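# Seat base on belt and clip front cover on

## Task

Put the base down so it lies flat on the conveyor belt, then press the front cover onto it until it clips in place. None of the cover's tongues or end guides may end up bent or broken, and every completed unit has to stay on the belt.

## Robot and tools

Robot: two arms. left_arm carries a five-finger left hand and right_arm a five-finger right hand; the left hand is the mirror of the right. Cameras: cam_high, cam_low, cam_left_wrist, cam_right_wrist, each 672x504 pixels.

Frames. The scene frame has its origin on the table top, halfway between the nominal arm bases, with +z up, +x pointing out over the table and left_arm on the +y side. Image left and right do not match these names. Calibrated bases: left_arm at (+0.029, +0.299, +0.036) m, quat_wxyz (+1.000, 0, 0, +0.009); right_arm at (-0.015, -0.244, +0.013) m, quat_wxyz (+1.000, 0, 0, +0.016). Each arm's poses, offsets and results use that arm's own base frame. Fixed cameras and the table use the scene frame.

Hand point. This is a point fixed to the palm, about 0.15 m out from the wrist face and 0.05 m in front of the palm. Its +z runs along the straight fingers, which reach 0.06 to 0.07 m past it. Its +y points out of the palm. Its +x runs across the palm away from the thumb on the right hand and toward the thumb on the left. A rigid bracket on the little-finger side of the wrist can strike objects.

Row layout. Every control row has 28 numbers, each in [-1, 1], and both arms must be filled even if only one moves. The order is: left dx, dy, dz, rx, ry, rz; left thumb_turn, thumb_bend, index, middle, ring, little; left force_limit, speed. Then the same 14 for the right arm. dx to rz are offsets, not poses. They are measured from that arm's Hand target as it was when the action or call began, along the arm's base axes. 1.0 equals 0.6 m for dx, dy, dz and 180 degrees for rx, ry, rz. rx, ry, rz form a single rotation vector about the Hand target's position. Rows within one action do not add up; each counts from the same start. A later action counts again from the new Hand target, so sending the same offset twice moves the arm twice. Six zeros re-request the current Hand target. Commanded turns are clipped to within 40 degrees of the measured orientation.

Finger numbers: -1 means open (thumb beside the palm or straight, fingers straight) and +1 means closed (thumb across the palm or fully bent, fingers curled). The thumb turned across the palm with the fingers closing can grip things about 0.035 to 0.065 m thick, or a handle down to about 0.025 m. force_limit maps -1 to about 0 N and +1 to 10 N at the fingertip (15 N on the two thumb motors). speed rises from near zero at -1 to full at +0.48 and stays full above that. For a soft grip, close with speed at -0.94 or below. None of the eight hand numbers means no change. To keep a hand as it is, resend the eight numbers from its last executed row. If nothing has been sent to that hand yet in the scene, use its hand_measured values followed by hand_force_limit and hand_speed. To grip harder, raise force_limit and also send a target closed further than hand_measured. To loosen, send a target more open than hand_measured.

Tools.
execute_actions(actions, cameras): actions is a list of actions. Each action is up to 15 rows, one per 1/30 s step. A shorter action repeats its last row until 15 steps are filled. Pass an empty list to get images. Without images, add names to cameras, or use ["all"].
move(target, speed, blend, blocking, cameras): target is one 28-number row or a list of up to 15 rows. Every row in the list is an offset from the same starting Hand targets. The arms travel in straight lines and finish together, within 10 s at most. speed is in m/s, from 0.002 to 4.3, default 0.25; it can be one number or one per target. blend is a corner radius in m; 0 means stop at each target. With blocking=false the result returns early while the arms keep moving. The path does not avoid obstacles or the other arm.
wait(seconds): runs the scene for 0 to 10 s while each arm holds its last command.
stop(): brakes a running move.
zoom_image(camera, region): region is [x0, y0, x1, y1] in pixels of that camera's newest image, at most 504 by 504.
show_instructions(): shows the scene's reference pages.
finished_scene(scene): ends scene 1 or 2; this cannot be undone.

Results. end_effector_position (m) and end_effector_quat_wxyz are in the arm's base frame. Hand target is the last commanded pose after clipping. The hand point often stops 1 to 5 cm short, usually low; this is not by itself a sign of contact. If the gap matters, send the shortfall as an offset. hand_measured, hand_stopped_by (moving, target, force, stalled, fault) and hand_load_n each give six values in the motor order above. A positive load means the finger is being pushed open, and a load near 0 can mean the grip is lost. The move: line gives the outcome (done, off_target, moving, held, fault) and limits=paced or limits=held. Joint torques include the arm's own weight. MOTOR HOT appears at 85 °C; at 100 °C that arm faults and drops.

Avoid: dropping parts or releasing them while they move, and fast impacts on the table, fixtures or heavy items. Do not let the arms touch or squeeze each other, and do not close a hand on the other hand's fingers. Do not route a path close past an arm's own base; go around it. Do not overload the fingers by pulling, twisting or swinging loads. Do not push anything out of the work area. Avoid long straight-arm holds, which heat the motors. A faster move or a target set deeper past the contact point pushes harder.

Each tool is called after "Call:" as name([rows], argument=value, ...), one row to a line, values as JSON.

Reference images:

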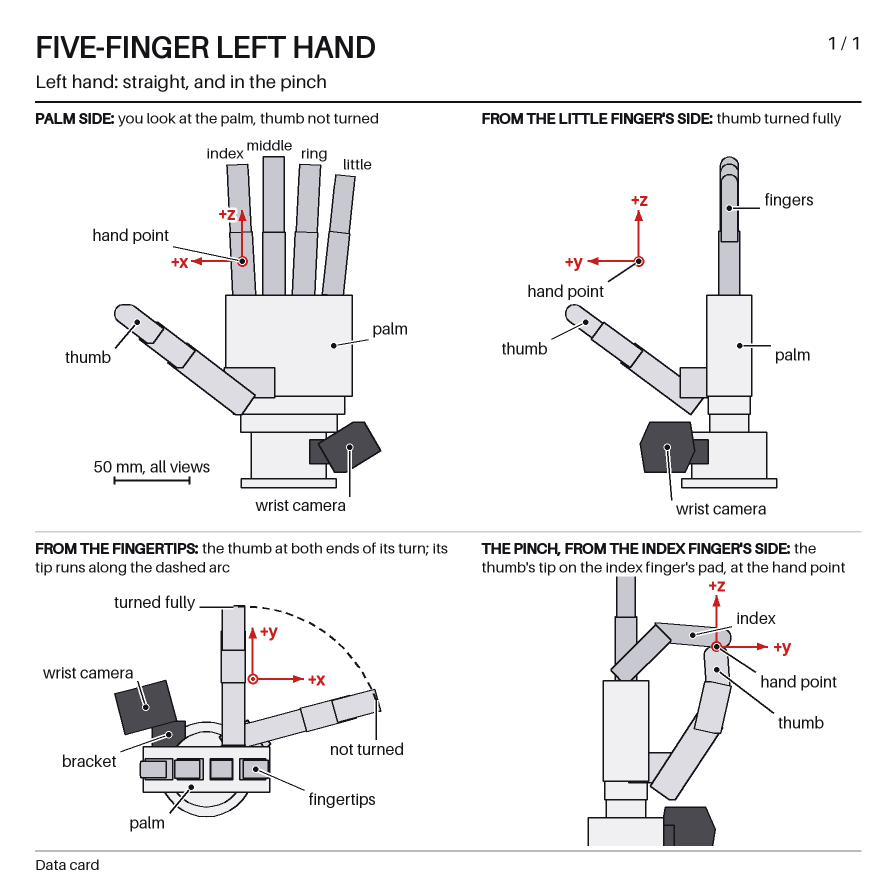

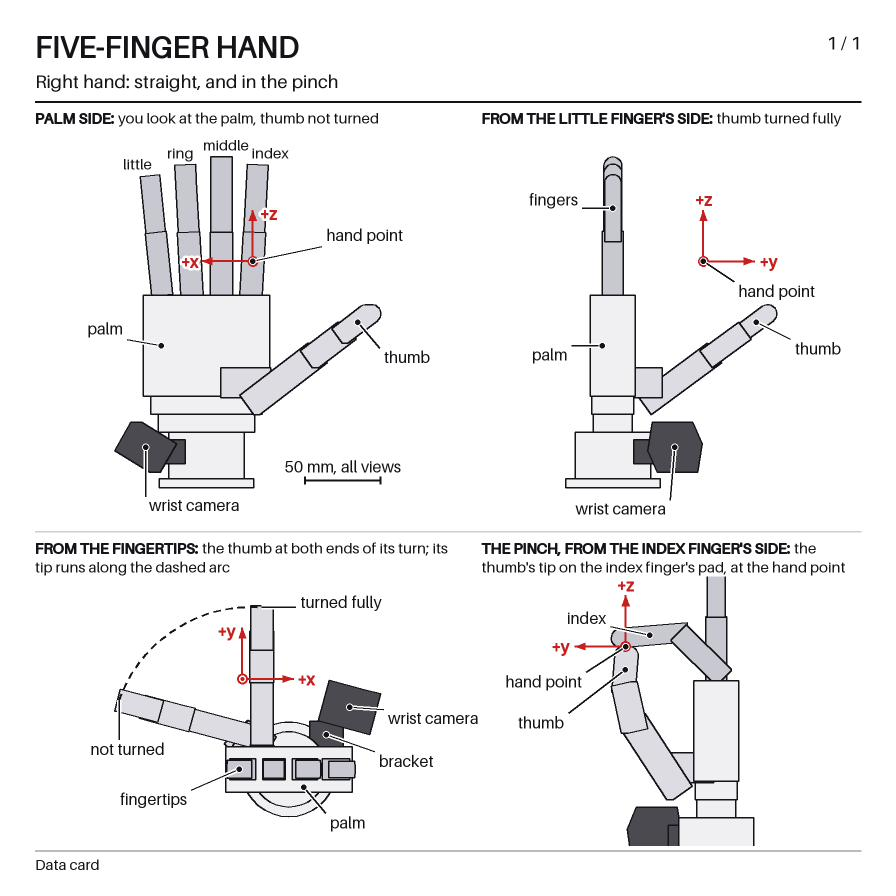

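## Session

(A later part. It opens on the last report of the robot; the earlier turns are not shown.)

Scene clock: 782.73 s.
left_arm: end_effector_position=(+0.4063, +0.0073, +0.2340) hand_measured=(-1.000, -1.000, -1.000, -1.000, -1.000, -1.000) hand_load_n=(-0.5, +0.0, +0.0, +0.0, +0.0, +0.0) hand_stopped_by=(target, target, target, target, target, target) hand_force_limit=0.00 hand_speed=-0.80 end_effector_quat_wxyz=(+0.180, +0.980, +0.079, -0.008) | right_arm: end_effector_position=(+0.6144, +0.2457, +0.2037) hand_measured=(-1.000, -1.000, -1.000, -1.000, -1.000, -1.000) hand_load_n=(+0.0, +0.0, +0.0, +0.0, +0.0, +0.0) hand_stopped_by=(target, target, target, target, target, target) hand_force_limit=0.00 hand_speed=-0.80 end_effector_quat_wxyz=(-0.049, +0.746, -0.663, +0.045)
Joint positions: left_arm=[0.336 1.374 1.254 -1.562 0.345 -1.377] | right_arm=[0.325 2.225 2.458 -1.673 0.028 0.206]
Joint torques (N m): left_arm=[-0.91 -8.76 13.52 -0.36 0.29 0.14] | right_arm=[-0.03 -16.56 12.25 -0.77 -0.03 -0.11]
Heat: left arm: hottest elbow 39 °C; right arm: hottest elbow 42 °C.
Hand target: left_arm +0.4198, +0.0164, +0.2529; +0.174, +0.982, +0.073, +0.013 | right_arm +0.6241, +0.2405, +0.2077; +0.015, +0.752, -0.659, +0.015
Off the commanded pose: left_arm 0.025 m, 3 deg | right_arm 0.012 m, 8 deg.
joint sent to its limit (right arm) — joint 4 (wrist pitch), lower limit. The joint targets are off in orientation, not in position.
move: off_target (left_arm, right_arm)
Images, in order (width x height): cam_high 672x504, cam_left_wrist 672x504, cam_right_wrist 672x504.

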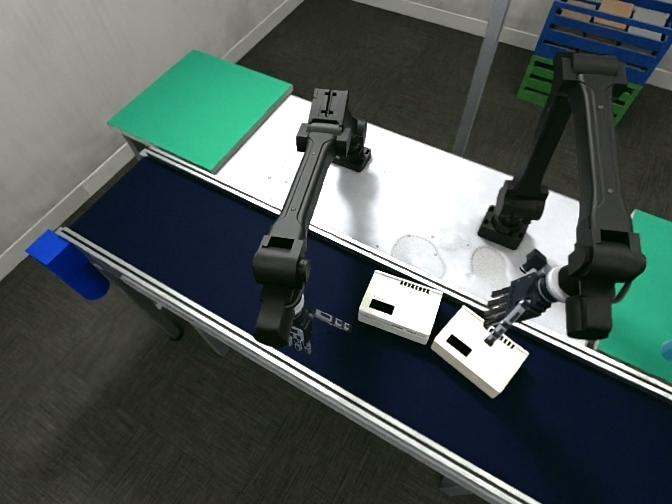

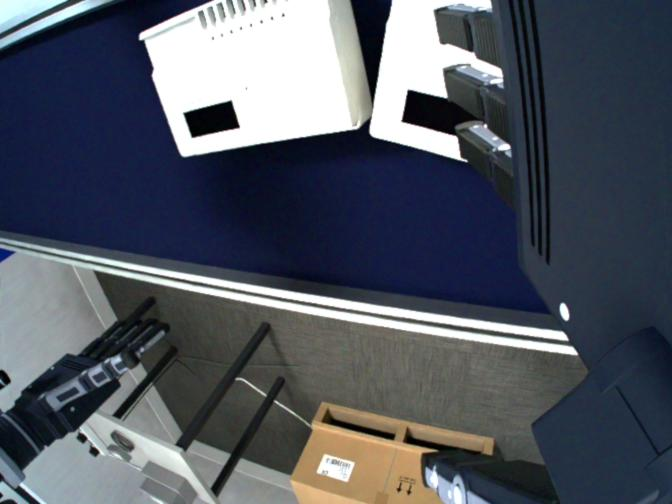

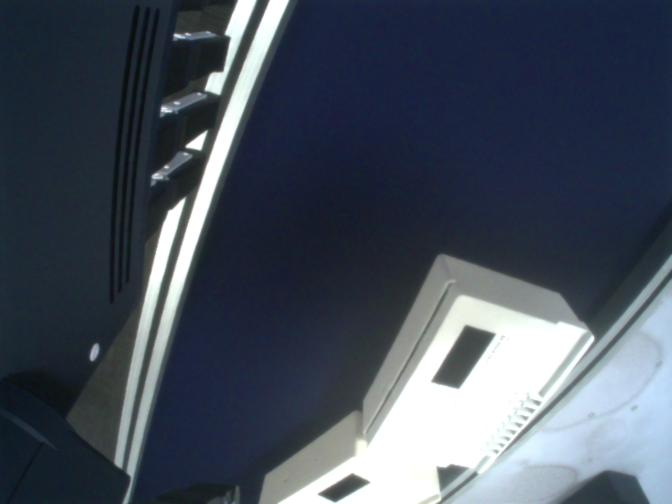

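Call:
move(target=[0,0,0,0,0,0,-1,-1,-1,-1,-1,-1,0,-0.8, -0.02,0.08,-0.1,0,0,0.0,-1,-1,-1,-1,-1,-1,0,-0.8], speed=0.12, cameras=["cam_right_wrist","cam_high"])

Call:
zoom_image(camera="cam_right_wrist", region=[320, 100, 560, 340])

Scene clock: 791.83 s.
left_arm: end_effector_position=(+0.4063, +0.0073, +0.2340) hand_measured=(-1.000, -1.000, -1.000, -1.000, -1.000, -1.000) hand_load_n=(+0.0, +0.0, +0.0, +0.0, +0.0, +0.0) hand_stopped_by=(target, target, target, target, target, target) hand_force_limit=0.00 hand_speed=-0.80 end_effector_quat_wxyz=(+0.180, +0.980, +0.079, -0.008) | right_arm: end_effector_position=(+0.6057, +0.2828, +0.1403) hand_measured=(-1.000, -1.000, -1.000, -1.000, -1.000, -1.000) hand_load_n=(+0.0, +0.0, +0.0, +0.0, +0.0, +0.0) hand_stopped_by=(target, target, target, target, target, target) hand_force_limit=0.00 hand_speed=-0.80 end_effector_quat_wxyz=(-0.007, +0.752, -0.658, +0.024)
Joint positions: left_arm=[0.336 1.374 1.254 -1.562 0.345 -1.377] | right_arm=[0.381 2.326 2.462 -1.673 0.036 0.247]
Joint torques (N m): left_arm=[-0.91 -8.7 13.49 -0.39 0.29 0.15] | right_arm=[0.79 -17.79 12.14 -0.91 -0.09 0.09]
Heat: left arm: hottest elbow 40 °C; right arm: hottest elbow 43 °C.
Hand target: left_arm +0.4198, +0.0164, +0.2529; +0.174, +0.982, +0.073, +0.013 | right_arm +0.6121, +0.2886, +0.1478; +0.015, +0.751, -0.659, +0.015
Off the commanded pose: left_arm 0.025 m, 3 deg | right_arm 0.011 m, 3 deg.
joint sent to its limit (right arm) — joint 4 (wrist pitch), lower limit. The joint targets are off in orientation, not in position.
move: off_target (left_arm, right_arm)
Images, in order (width x height): cam_high 672x504, cam_right_wrist 672x504.

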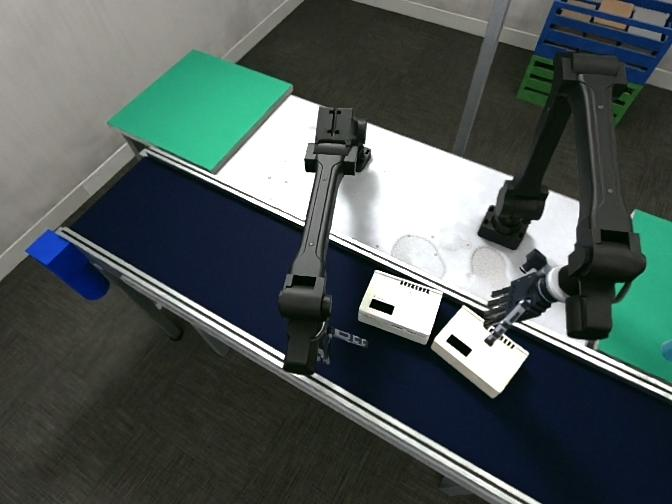

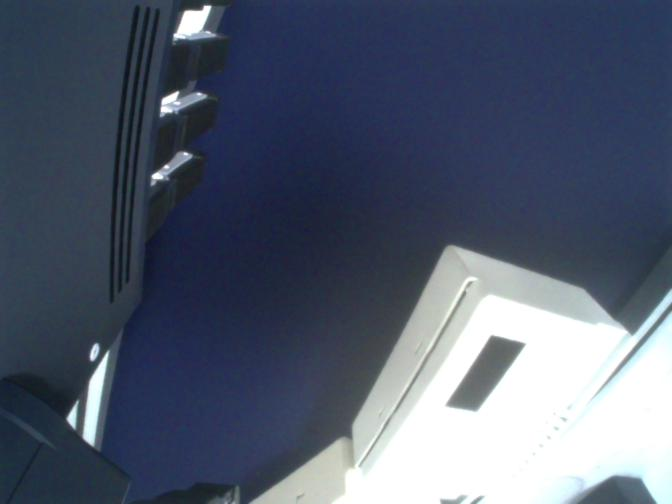

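Scaled by 2.100 from the camera's 672x504 image, which has a finer 960x720 frame.

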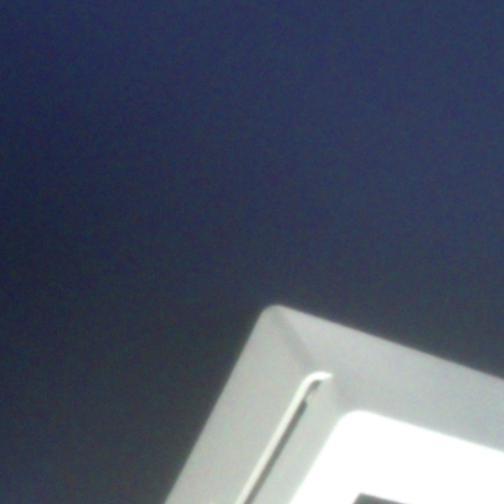

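Call:
move([
  [0,-0.05,-0.08,0,0,0,-1,-1,-1,-1,-1,-1,0,-0.8, -0.1,-0.1,0.03,0,0,-0.25,-1,-1,-1,-1,-1,-1,0,-0.8],
  [0,-0.144,-0.188,0,0,0,-1,-1,-1,-1,-1,-1,0,-0.8, -0.205,-0.014,0.0,0,0,-0.5,-1,-1,-1,-1,-1,-1,0,-0.8],
], speed=0.15, blend=[0.03,0], cameras=["cam_right_wrist","cam_low","cam_left_wrist"])

Call:
zoom_image(camera="cam_low", region=[390, 240, 470, 290])

Scene clock: 805.10 s.
left_arm: end_effector_position=(+0.4182, -0.0654, +0.1433) hand_measured=(-1.000, -1.000, -1.000, -1.000, -1.000, -1.000) hand_load_n=(+0.0, +0.0, +0.0, +0.0, +0.0, +0.0) hand_stopped_by=(target, target, target, target, target, target) hand_force_limit=0.00 hand_speed=-0.80 end_effector_quat_wxyz=(+0.172, +0.982, +0.072, +0.016) | right_arm: end_effector_position=(+0.4900, +0.2735, +0.1428) hand_measured=(-1.000, -1.000, -1.000, -1.000, -1.000, -1.000) hand_load_n=(+0.0, +0.0, +0.0, +0.0, +0.0, +0.0) hand_stopped_by=(target, target, target, target, target, target) hand_force_limit=0.00 hand_speed=-0.80 end_effector_quat_wxyz=(-0.030, -0.065, +0.997, -0.002)
Joint positions: left_arm=[0.139 1.375 1.011 -1.199 0.346 -1.579] | right_arm=[0.417 1.745 1.536 -1.42 -0.016 1.858]
Joint torques (N m): left_arm=[-2.43 -8.53 7.8 0.58 0.52 -0.21] | right_arm=[1.67 -13.1 7.64 -0.23 -0.12 0.09]
Motor temperatures (°C): left_arm=[26 26 40 21 24 20] | right_arm=[27 29 43 20 24 20]
Heat: left arm: hottest elbow 40 °C; right arm: hottest elbow 43 °C.
Hand target: left_arm +0.4198, -0.0701, +0.1402; +0.174, +0.982, +0.073, +0.014 | right_arm +0.4890, +0.2801, +0.1478; -0.021, -0.065, +0.998, +0.001
Off the commanded pose: left_arm 0.006 m, 0 deg | right_arm 0.008 m, 1 deg.
move: done
Images, in order (width x height): cam_low 672x504, cam_left_wrist 672x504, cam_right_wrist 672x504.

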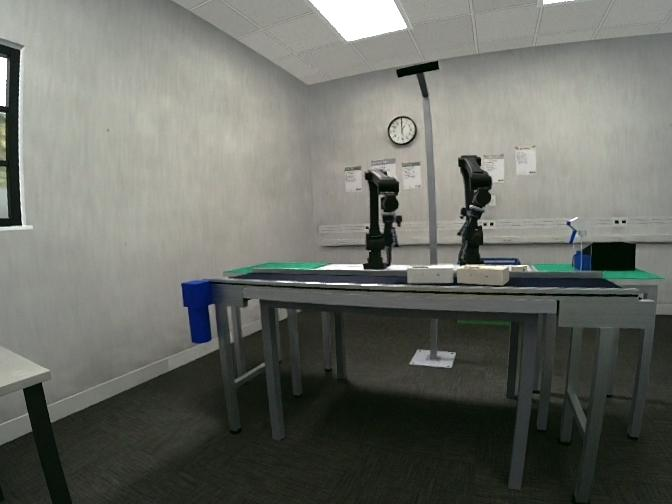

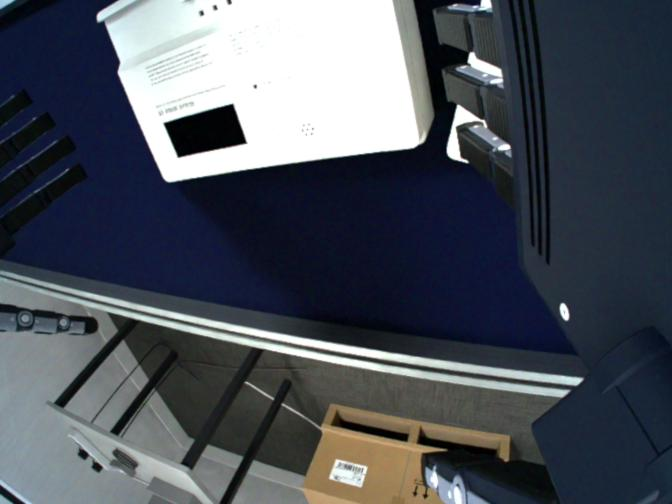

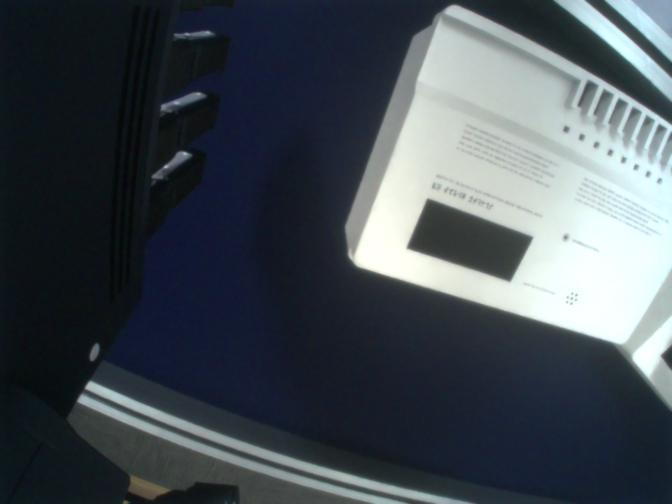

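Scaled by 6.300 from the camera's 672x504 image, which has a finer 960x720 frame.

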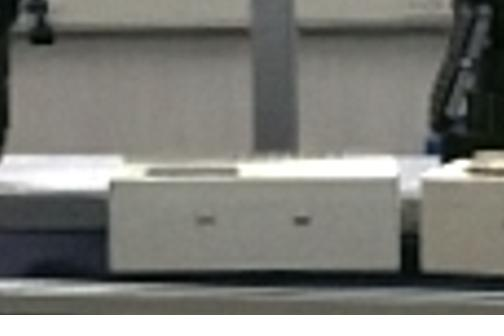

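Call:
move(target=[-0.022,-0.026,-0.065,0,0,-0.022,-1,-1,-1,-1,-1,-1,0,-0.8, 0.0,0.098,-0.044,0,0,-0.022,-1,-1,-1,-1,-1,-1,0,-0.8], speed=0.08, cameras=["cam_right_wrist","cam_low","cam_left_wrist"])

Call:
zoom_image(camera="cam_low", region=[390, 240, 470, 290])

Scene clock: 813.00 s.
left_arm: end_effector_position=(+0.4065, -0.0814, +0.1028) hand_measured=(-1.000, -1.000, -1.000, -1.000, -1.000, -1.000) hand_load_n=(+0.0, +0.0, +0.0, +0.0, +0.0, +0.0) hand_stopped_by=(target, target, target, target, target, target) hand_force_limit=0.00 hand_speed=-0.80 end_effector_quat_wxyz=(+0.175, +0.983, +0.052, +0.005) | right_arm: end_effector_position=(+0.4800, +0.3267, +0.1160) hand_measured=(-1.000, -1.000, -1.000, -1.000, -1.000, -1.000) hand_load_n=(+0.0, -0.5, +0.0, +0.0, +0.0, +0.0) hand_stopped_by=(target, target, target, target, target, target) hand_force_limit=0.00 hand_speed=-0.80 end_effector_quat_wxyz=(-0.033, -0.031, +0.999, -0.005)
Joint positions: left_arm=[0.106 1.411 0.93 -1.1 0.352 -1.569] | right_arm=[0.522 1.796 1.536 -1.374 -0.022 2.03]
Joint torques (N m): left_arm=[-2.32 -8.76 7.47 0.55 0.28 0.13] | right_arm=[1.73 -11.93 10.43 -0.21 -0.16 0.09]
Heat: left arm: hottest elbow 40 °C; right arm: hottest elbow 42 °C.
Hand target: left_arm +0.4066, -0.0857, +0.1011; +0.174, +0.984, +0.040, +0.007 | right_arm +0.4890, +0.3390, +0.1214; -0.021, -0.031, +0.999, +0.001
Off the commanded pose: left_arm 0.005 m, 2 deg | right_arm 0.016 m, 2 deg.
move: off_target (right_arm)
Images, in order (width x height): cam_low 672x504, cam_left_wrist 672x504, cam_right_wrist 672x504.

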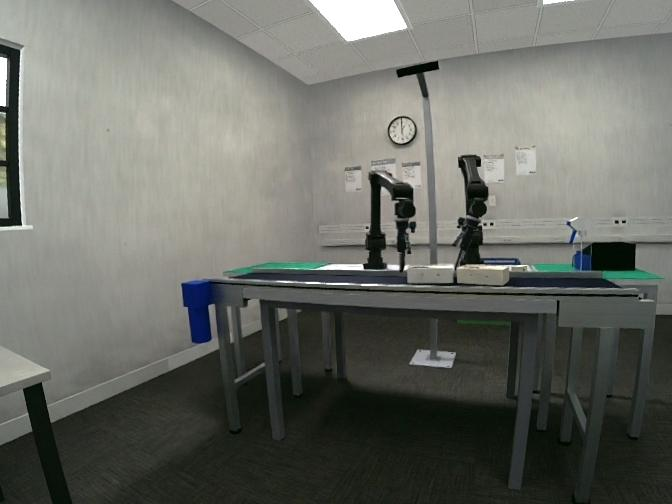

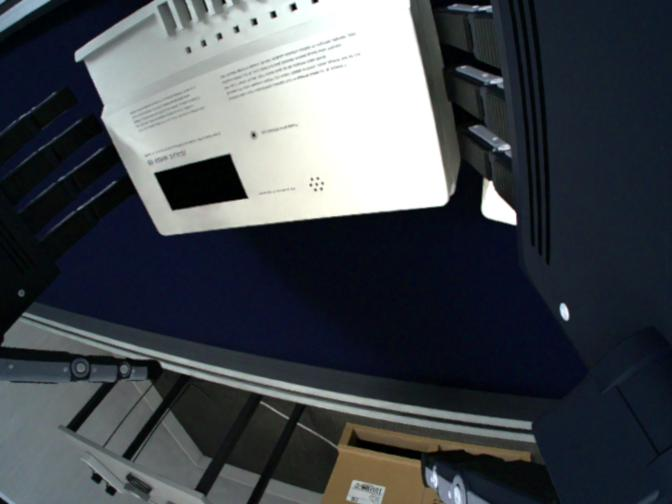

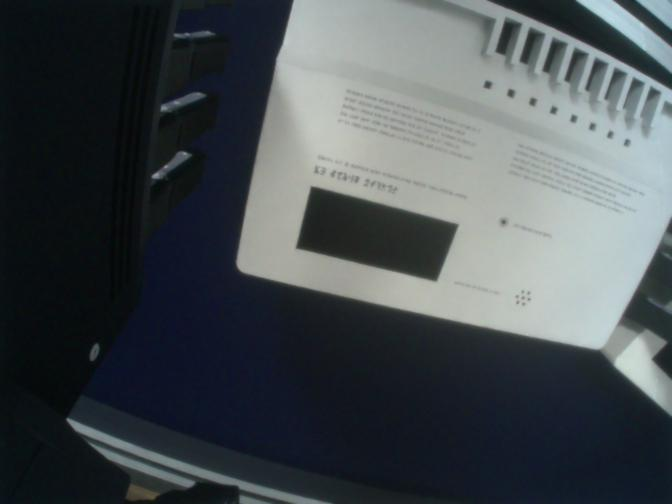

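Scaled by 6.300 from the camera's 672x504 image, which has a finer 960x720 frame.

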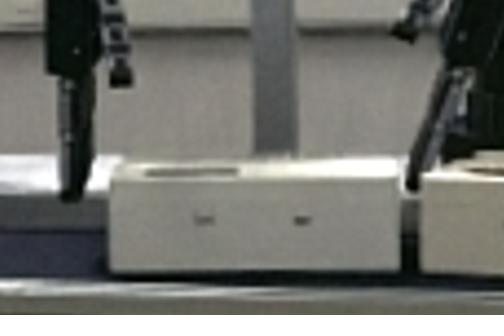

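Call:
move(target=[0.004,-0.045,0.0,0,0,0,-1,-1,-1,-1,-1,-1,0,-0.8, -0.008,0.085,0.0,0,0,0,-1,-1,-1,-1,-1,-1,0,-0.8], speed=0.04, cameras=["cam_right_wrist","cam_left_wrist"])

Call:
zoom_image(camera="cam_left_wrist", region=[400, 0, 520, 230])

Scene clock: 816.73 s.
left_arm: end_effector_position=(+0.4088, -0.0920, +0.0992) hand_measured=(-1.000, -1.000, -1.000, -1.000, -1.000, -1.000) hand_load_n=(+0.0, +0.5, +0.0, +0.5, +0.0, +0.0) hand_stopped_by=(target, target, target, target, target, target) hand_force_limit=0.00 hand_speed=-0.80 end_effector_quat_wxyz=(+0.160, +0.986, +0.054, +0.004) | right_arm: end_effector_position=(+0.4774, +0.3505, +0.1104) hand_measured=(-1.000, -1.000, -1.000, -1.000, -1.000, -1.000) hand_load_n=(+0.0, +0.0, +0.0, +0.0, +1.0, +0.0) hand_stopped_by=(target, target, target, target, target, target) hand_force_limit=0.00 hand_speed=-0.80 end_effector_quat_wxyz=(-0.041, -0.031, +0.999, -0.016)
Joint positions: left_arm=[0.063 1.411 0.93 -1.084 0.322 -1.618] | right_arm=[0.566 1.841 1.588 -1.404 -0.014 2.073]
Joint torques (N m): left_arm=[-4.31 -9.17 7.19 0.92 1.46 -0.15] | right_arm=[4.25 -11.69 12.98 0.05 -1.05 0.17]
Heat: left arm: hottest elbow 39 °C; right arm: hottest elbow 42 °C.
Hand target: left_arm +0.4090, -0.1127, +0.1011; +0.174, +0.984, +0.039, +0.007 | right_arm +0.4841, +0.3901, +0.1214; -0.021, -0.031, +0.999, +0.001
Off the commanded pose: left_arm 0.021 m, 2 deg | right_arm 0.042 m, 3 deg.
joint sent to its limit (right arm) — joint 6 (wrist roll), upper limit. The joint targets still meet the commanded pose.
move: off_target (left_arm, right_arm)
Images, in order (width x height): cam_left_wrist 672x504, cam_right_wrist 672x504.

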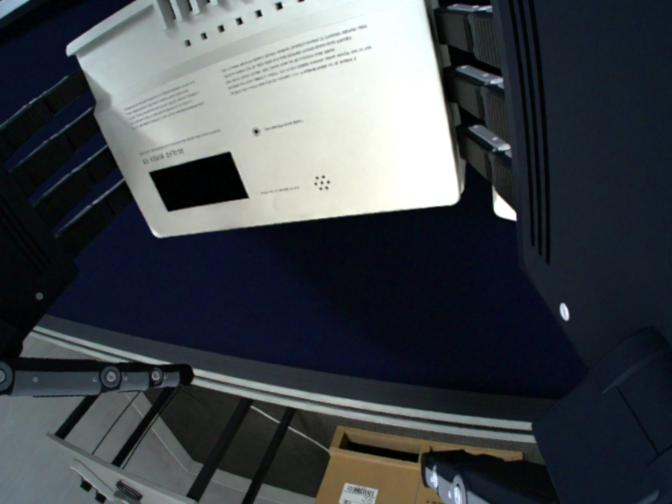

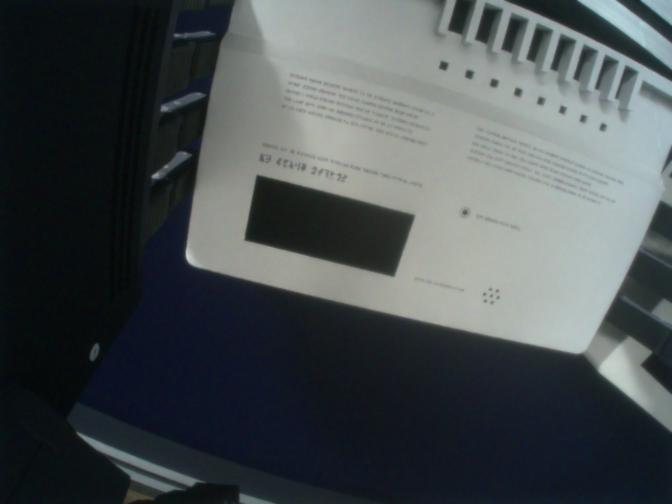

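Scaled by 2.191 from the camera's 672x504 image, which has a finer 960x720 frame.

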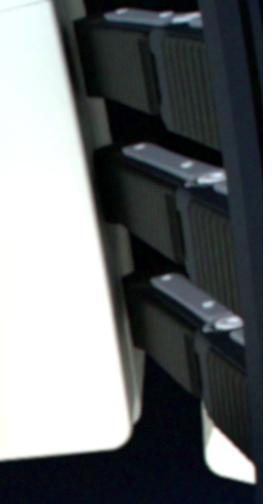

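Call:
move(target=[0.0,0.0,0.07,0,0,0,-1,-1,-1,-1,-1,-1,0,-0.8, 0.0,0.0,0.055,0,0,0,-1,-1,-1,-1,-1,-1,0,-0.8], speed=0.04, cameras=["cam_right_wrist","cam_left_wrist","cam_low","cam_high"])

Call:
zoom_image(camera="cam_low", region=[390, 240, 470, 290])

Call:
zoom_image(camera="cam_high", region=[345, 255, 455, 355])

Scene clock: 822.30 s.
left_arm: end_effector_position=(+0.3952, -0.0919, +0.1129) hand_measured=(-1.000, -1.000, -1.000, -1.000, -1.000, -1.000) hand_load_n=(+0.0, +0.0, +0.5, +0.0, +0.0, +0.0) hand_stopped_by=(target, target, target, target, target, target) hand_force_limit=0.00 hand_speed=-0.80 end_effector_quat_wxyz=(+0.158, +0.985, +0.062, -0.016) | right_arm: end_effector_position=(+0.4787, +0.3506, +0.1306) hand_measured=(-1.000, -1.000, -1.000, -1.000, -1.000, -1.000) hand_load_n=(+0.0, +0.0, +0.0, +0.0, +0.5, +0.5) hand_stopped_by=(target, target, target, target, target, target) hand_force_limit=0.00 hand_speed=-0.80 end_effector_quat_wxyz=(-0.047, -0.031, +0.998, -0.022)
Joint positions: left_arm=[0.062 1.378 0.943 -1.168 0.316 -1.63] | right_arm=[0.566 1.843 1.648 -1.478 -0.009 2.073]
Joint torques (N m): left_arm=[-4.25 -10.34 12.29 -0.72 1.71 -0.04] | right_arm=[4.01 -13.04 13.39 -0.32 -1.24 0.17]
Heat: left arm: hottest elbow 38 °C; right arm: hottest elbow 43 °C.
Hand target: left_arm +0.4091, -0.1127, +0.1432; +0.174, +0.984, +0.039, +0.008 | right_arm +0.4842, +0.3900, +0.1544; -0.021, -0.031, +0.999, +0.001
Off the commanded pose: left_arm 0.039 m, 4 deg | right_arm 0.046 m, 4 deg.
joint sent to its limit (right arm) — joint 6 (wrist roll), upper limit. The joint targets still meet the commanded pose.
move: off_target (left_arm, right_arm)

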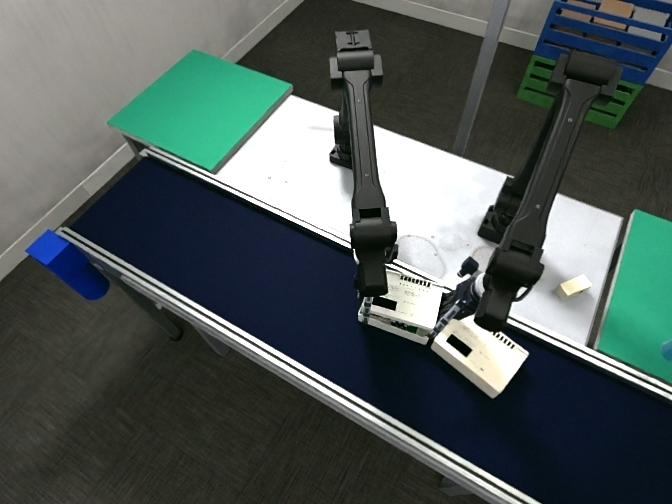

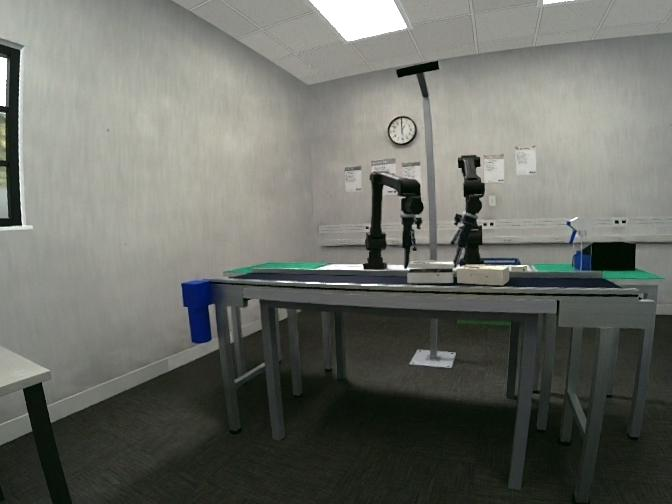

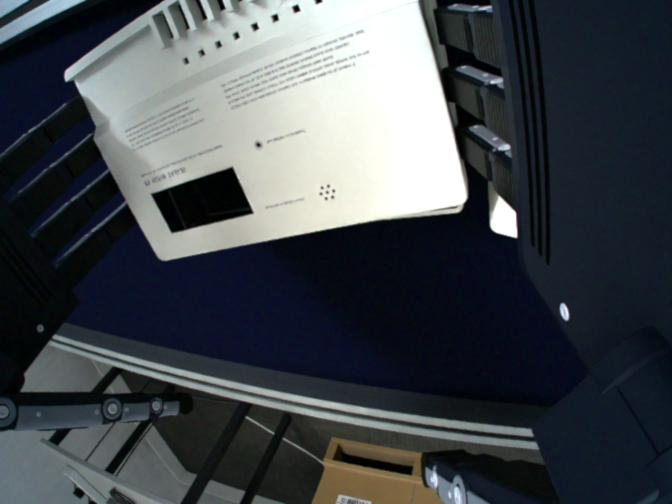

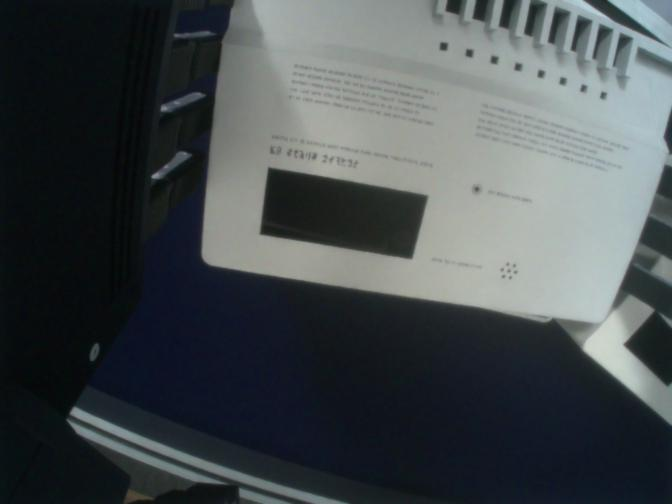

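Scaled by 6.300 from the camera's 672x504 image, which has a finer 960x720 frame.

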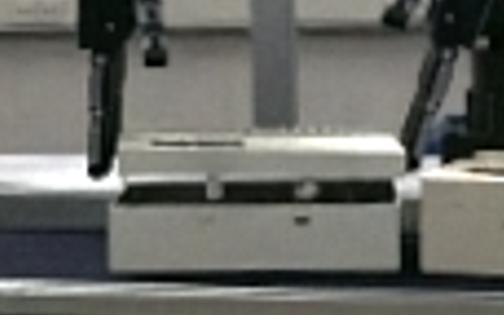

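Scaled by 4.582 from the camera's 672x504 image, which has a finer 960x720 frame.

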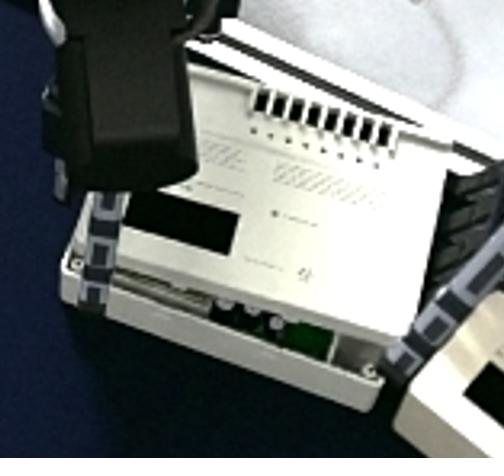

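Call:
zoom_image(camera="cam_left_wrist", region=[370, 120, 500, 240])

Call:
zoom_image(camera="cam_high", region=[350, 300, 400, 350])

Call:
zoom_image(camera="cam_high", region=[395, 300, 445, 350])

Call:
zoom_image(camera="cam_low", region=[400, 255, 430, 285])

Call:
zoom_image(camera="cam_low", region=[430, 255, 460, 285])

Scaled by 3.877 from the camera's 672x504 image, which has a finer 960x720 frame.

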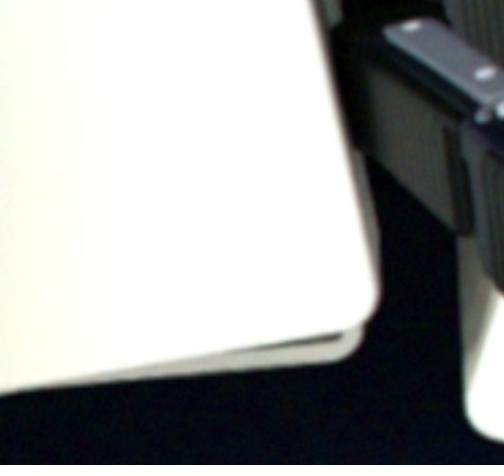

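Scaled by 10.080 from the camera's 672x504 image, which has a finer 960x720 frame.

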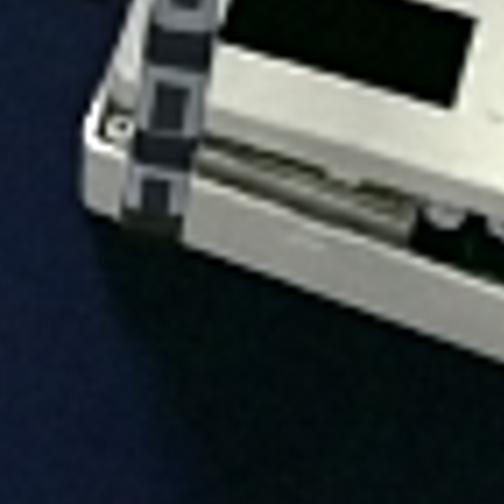

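Scaled by 10.080 from the camera's 672x504 image, which has a finer 960x720 frame.

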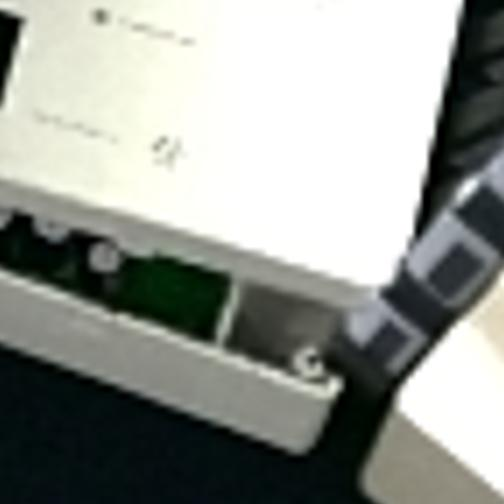

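Scaled by 16.800 from the camera's 672x504 image, which has a finer 960x720 frame.

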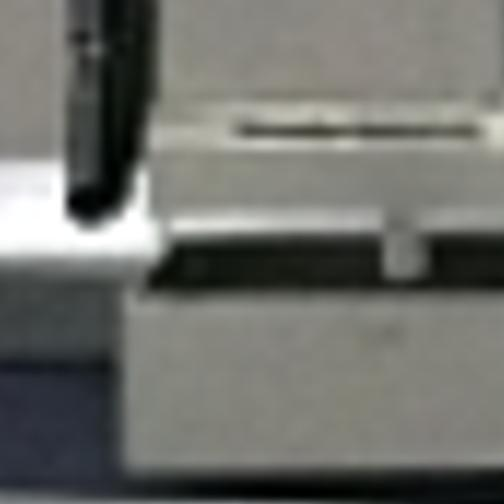

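Scaled by 16.800 from the camera's 672x504 image, which has a finer 960x720 frame.

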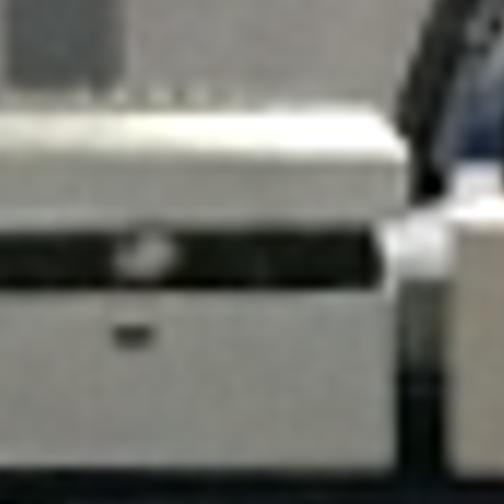

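Call:
move(target=[0.033,0.0,0.0,0,0,0,-1,-1,-1,-1,-1,-1,0,-0.8, 0.013,0.0,0.0,0,0,0,-1,-1,-1,-1,-1,-1,0,-0.8], speed=0.03, cameras=["cam_left_wrist","cam_low","cam_high"])

Call:
zoom_image(camera="cam_left_wrist", region=[370, 120, 500, 240])

Call:
zoom_image(camera="cam_high", region=[350, 270, 450, 350])

Call:
zoom_image(camera="cam_low", region=[400, 255, 430, 285])

Call:
zoom_image(camera="cam_low", region=[430, 255, 460, 285])

Scene clock: 837.33 s.
left_arm: end_effector_position=(+0.4125, -0.0902, +0.1192) hand_measured=(-1.000, -1.000, -1.000, -1.000, -1.000, -1.000) hand_load_n=(+0.0, +0.0, +0.0, +0.5, +0.0, +0.0) hand_stopped_by=(target, target, target, target, target, target) hand_force_limit=0.00 hand_speed=-0.80 end_effector_quat_wxyz=(+0.156, +0.986, +0.061, -0.009) | right_arm: end_effector_position=(+0.4852, +0.3534, +0.1355) hand_measured=(-1.000, -1.000, -1.000, -1.000, -1.000, -1.000) hand_load_n=(+0.0, +0.0, +0.0, +0.0, +1.0, +0.0) hand_stopped_by=(target, target, target, target, target, target) hand_force_limit=0.00 hand_speed=-0.80 end_effector_quat_wxyz=(-0.041, -0.032, +0.998, -0.022)
Joint positions: left_arm=[0.062 1.406 0.99 -1.172 0.313 -1.63] | right_arm=[0.566 1.853 1.674 -1.486 -0.004 2.073]
Joint torques (N m): left_arm=[-4.37 -9.11 12.83 -0.35 1.86 -0.05] | right_arm=[3.49 -12.57 13.45 -0.28 -1.36 0.18]
Heat: left arm: hottest elbow 40 °C; right arm: hottest elbow 44 °C.
Hand target: left_arm +0.4289, -0.1126, +0.1433; +0.174, +0.984, +0.040, +0.008 | right_arm +0.4920, +0.3900, +0.1544; -0.021, -0.031, +0.999, +0.001
Off the commanded pose: left_arm 0.037 m, 4 deg | right_arm 0.042 m, 4 deg.
joint sent to its limit (right arm) — joint 6 (wrist roll), upper limit. The joint targets still meet the commanded pose.
move: off_target (left_arm, right_arm)
Images, in order (width x height): cam_high 672x504, cam_low 672x504, cam_left_wrist 672x504.

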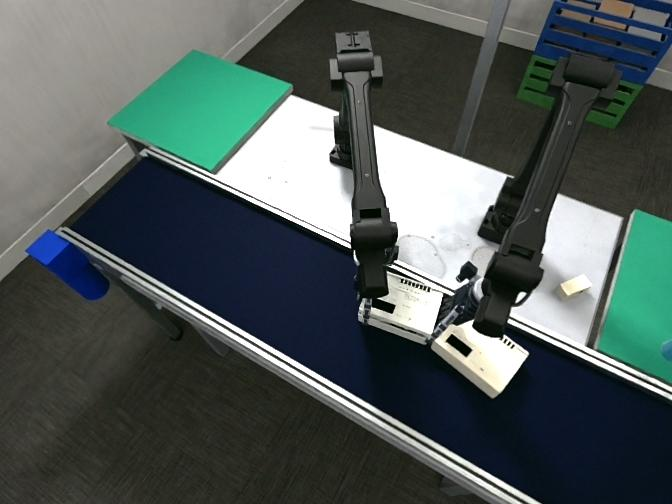

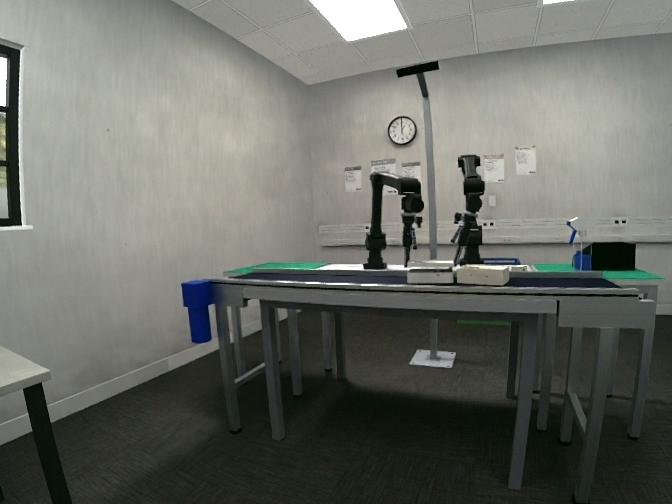

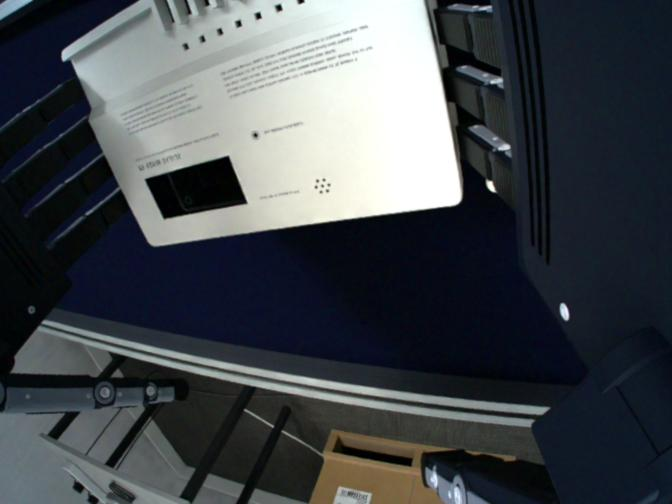

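Scaled by 3.877 from the camera's 672x504 image, which has a finer 960x720 frame.

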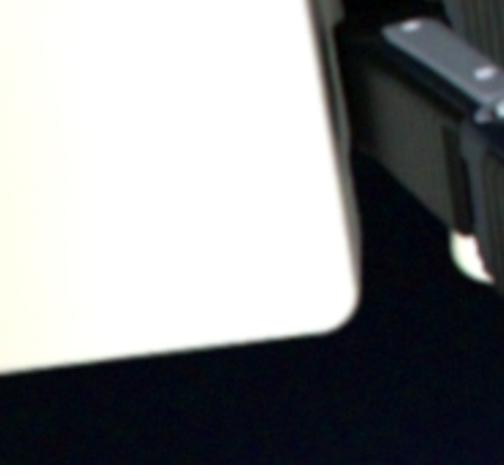

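Scaled by 5.040 from the camera's 672x504 image, which has a finer 960x720 frame.

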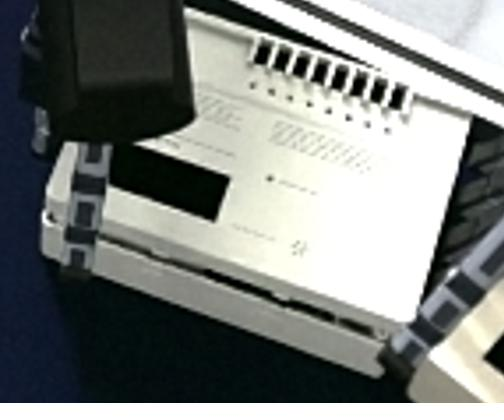

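Scaled by 16.800 from the camera's 672x504 image, which has a finer 960x720 frame.

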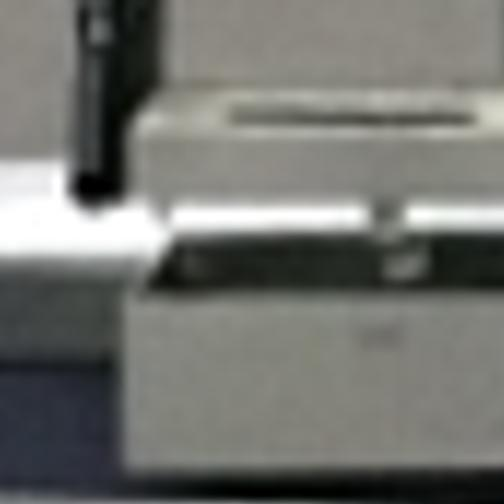

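Scaled by 16.800 from the camera's 672x504 image, which has a finer 960x720 frame.

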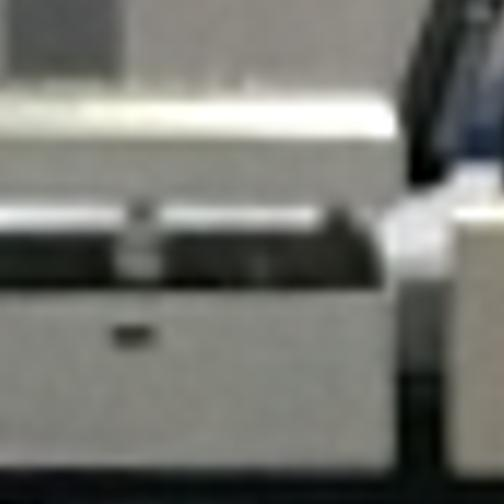

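Call:
execute_actions(actions=[])

Scene clock: 844.87 s.
left_arm: end_effector_position=(+0.4125, -0.0902, +0.1192) hand_measured=(-1.000, -1.000, -1.000, -1.000, -1.000, -1.000) hand_load_n=(+0.0, +0.0, +0.0, +0.5, +0.0, +0.0) hand_stopped_by=(target, target, target, target, target, target) hand_force_limit=0.00 hand_speed=-0.80 end_effector_quat_wxyz=(+0.156, +0.986, +0.061, -0.009) | right_arm: end_effector_position=(+0.4852, +0.3534, +0.1356) hand_measured=(-1.000, -1.000, -1.000, -1.000, -1.000, -1.000) hand_load_n=(+0.0, +0.0, +0.0, +0.0, +1.0, +0.0) hand_stopped_by=(target, target, target, target, target, target) hand_force_limit=0.00 hand_speed=-0.80 end_effector_quat_wxyz=(-0.041, -0.032, +0.998, -0.022)
Joint positions: left_arm=[0.062 1.406 0.99 -1.172 0.313 -1.63] | right_arm=[0.566 1.853 1.675 -1.486 -0.004 2.073]
Joint velocities: within noise
Joint torques (N m): left_arm=[-4.25 -9 12.77 -0.38 1.86 -0.06] | right_arm=[3.6 -12.63 13.44 -0.27 -1.35 0.17]
Motor temperatures (°C): left_arm=[26 26 41 21 28 20] | right_arm=[27 28 43 20 25 20]
Heat: left arm: hottest elbow 41 °C; right arm: hottest elbow 43 °C.
Hand target: left_arm +0.4289, -0.1126, +0.1433; +0.174, +0.984, +0.040, +0.008 | right_arm +0.4920, +0.3900, +0.1544; -0.021, -0.031, +0.999, +0.001
Off the commanded pose: left_arm 0.037 m, 4 deg | right_arm 0.042 m, 4 deg.

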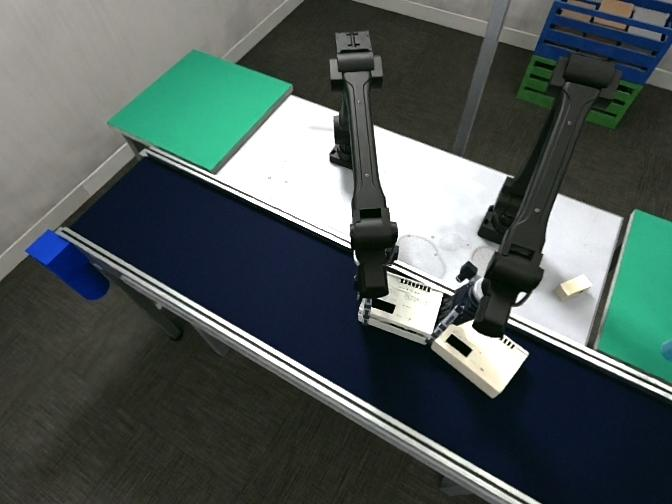

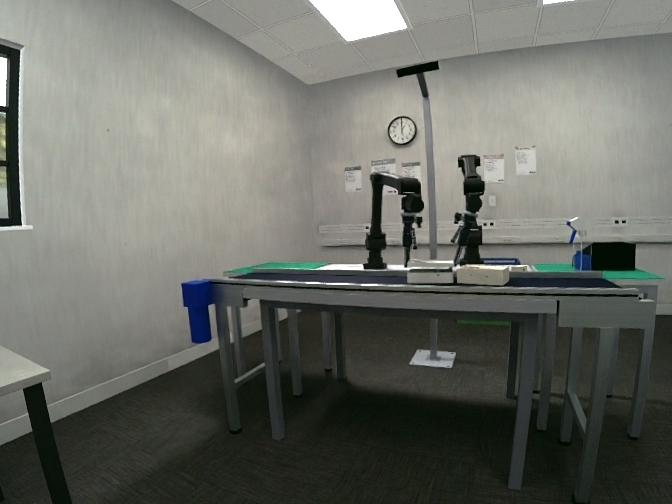

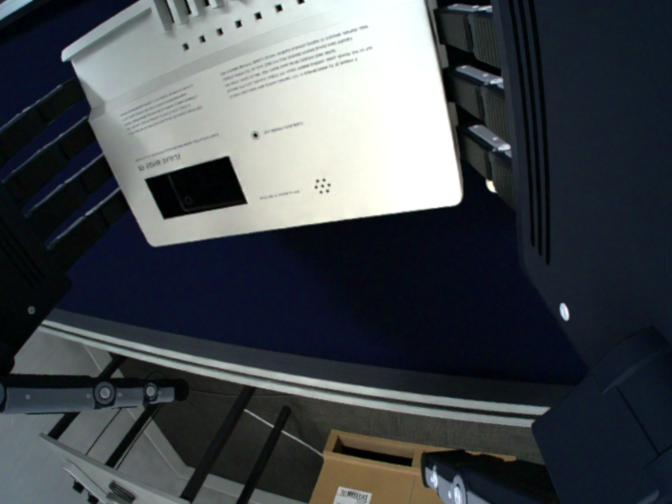

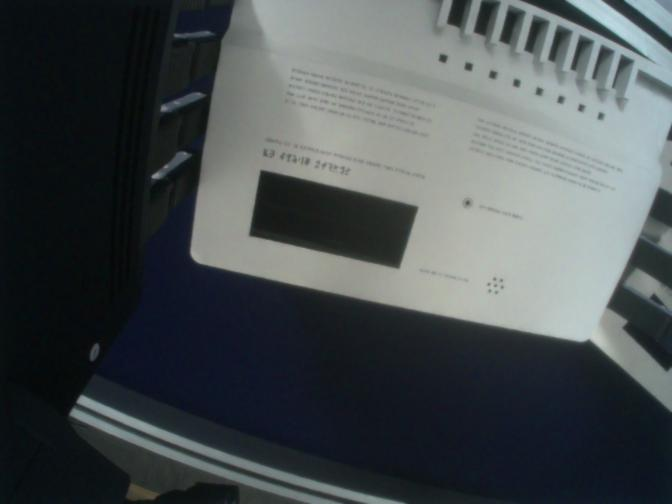

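Call:
zoom_image(camera="cam_high", region=[350, 260, 450, 350])

Call:
zoom_image(camera="cam_low", region=[400, 250, 460, 295])

Scaled by 5.040 from the camera's 672x504 image, which has a finer 960x720 frame.

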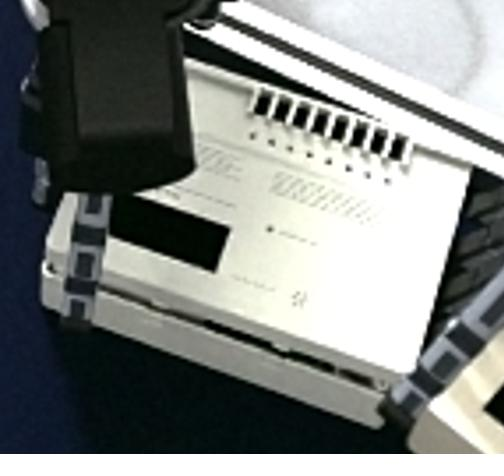

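Scaled by 8.400 from the camera's 672x504 image, which has a finer 960x720 frame.

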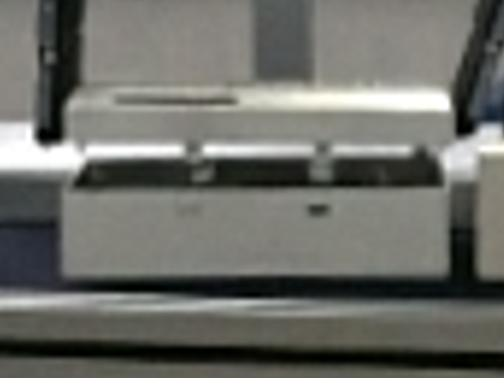

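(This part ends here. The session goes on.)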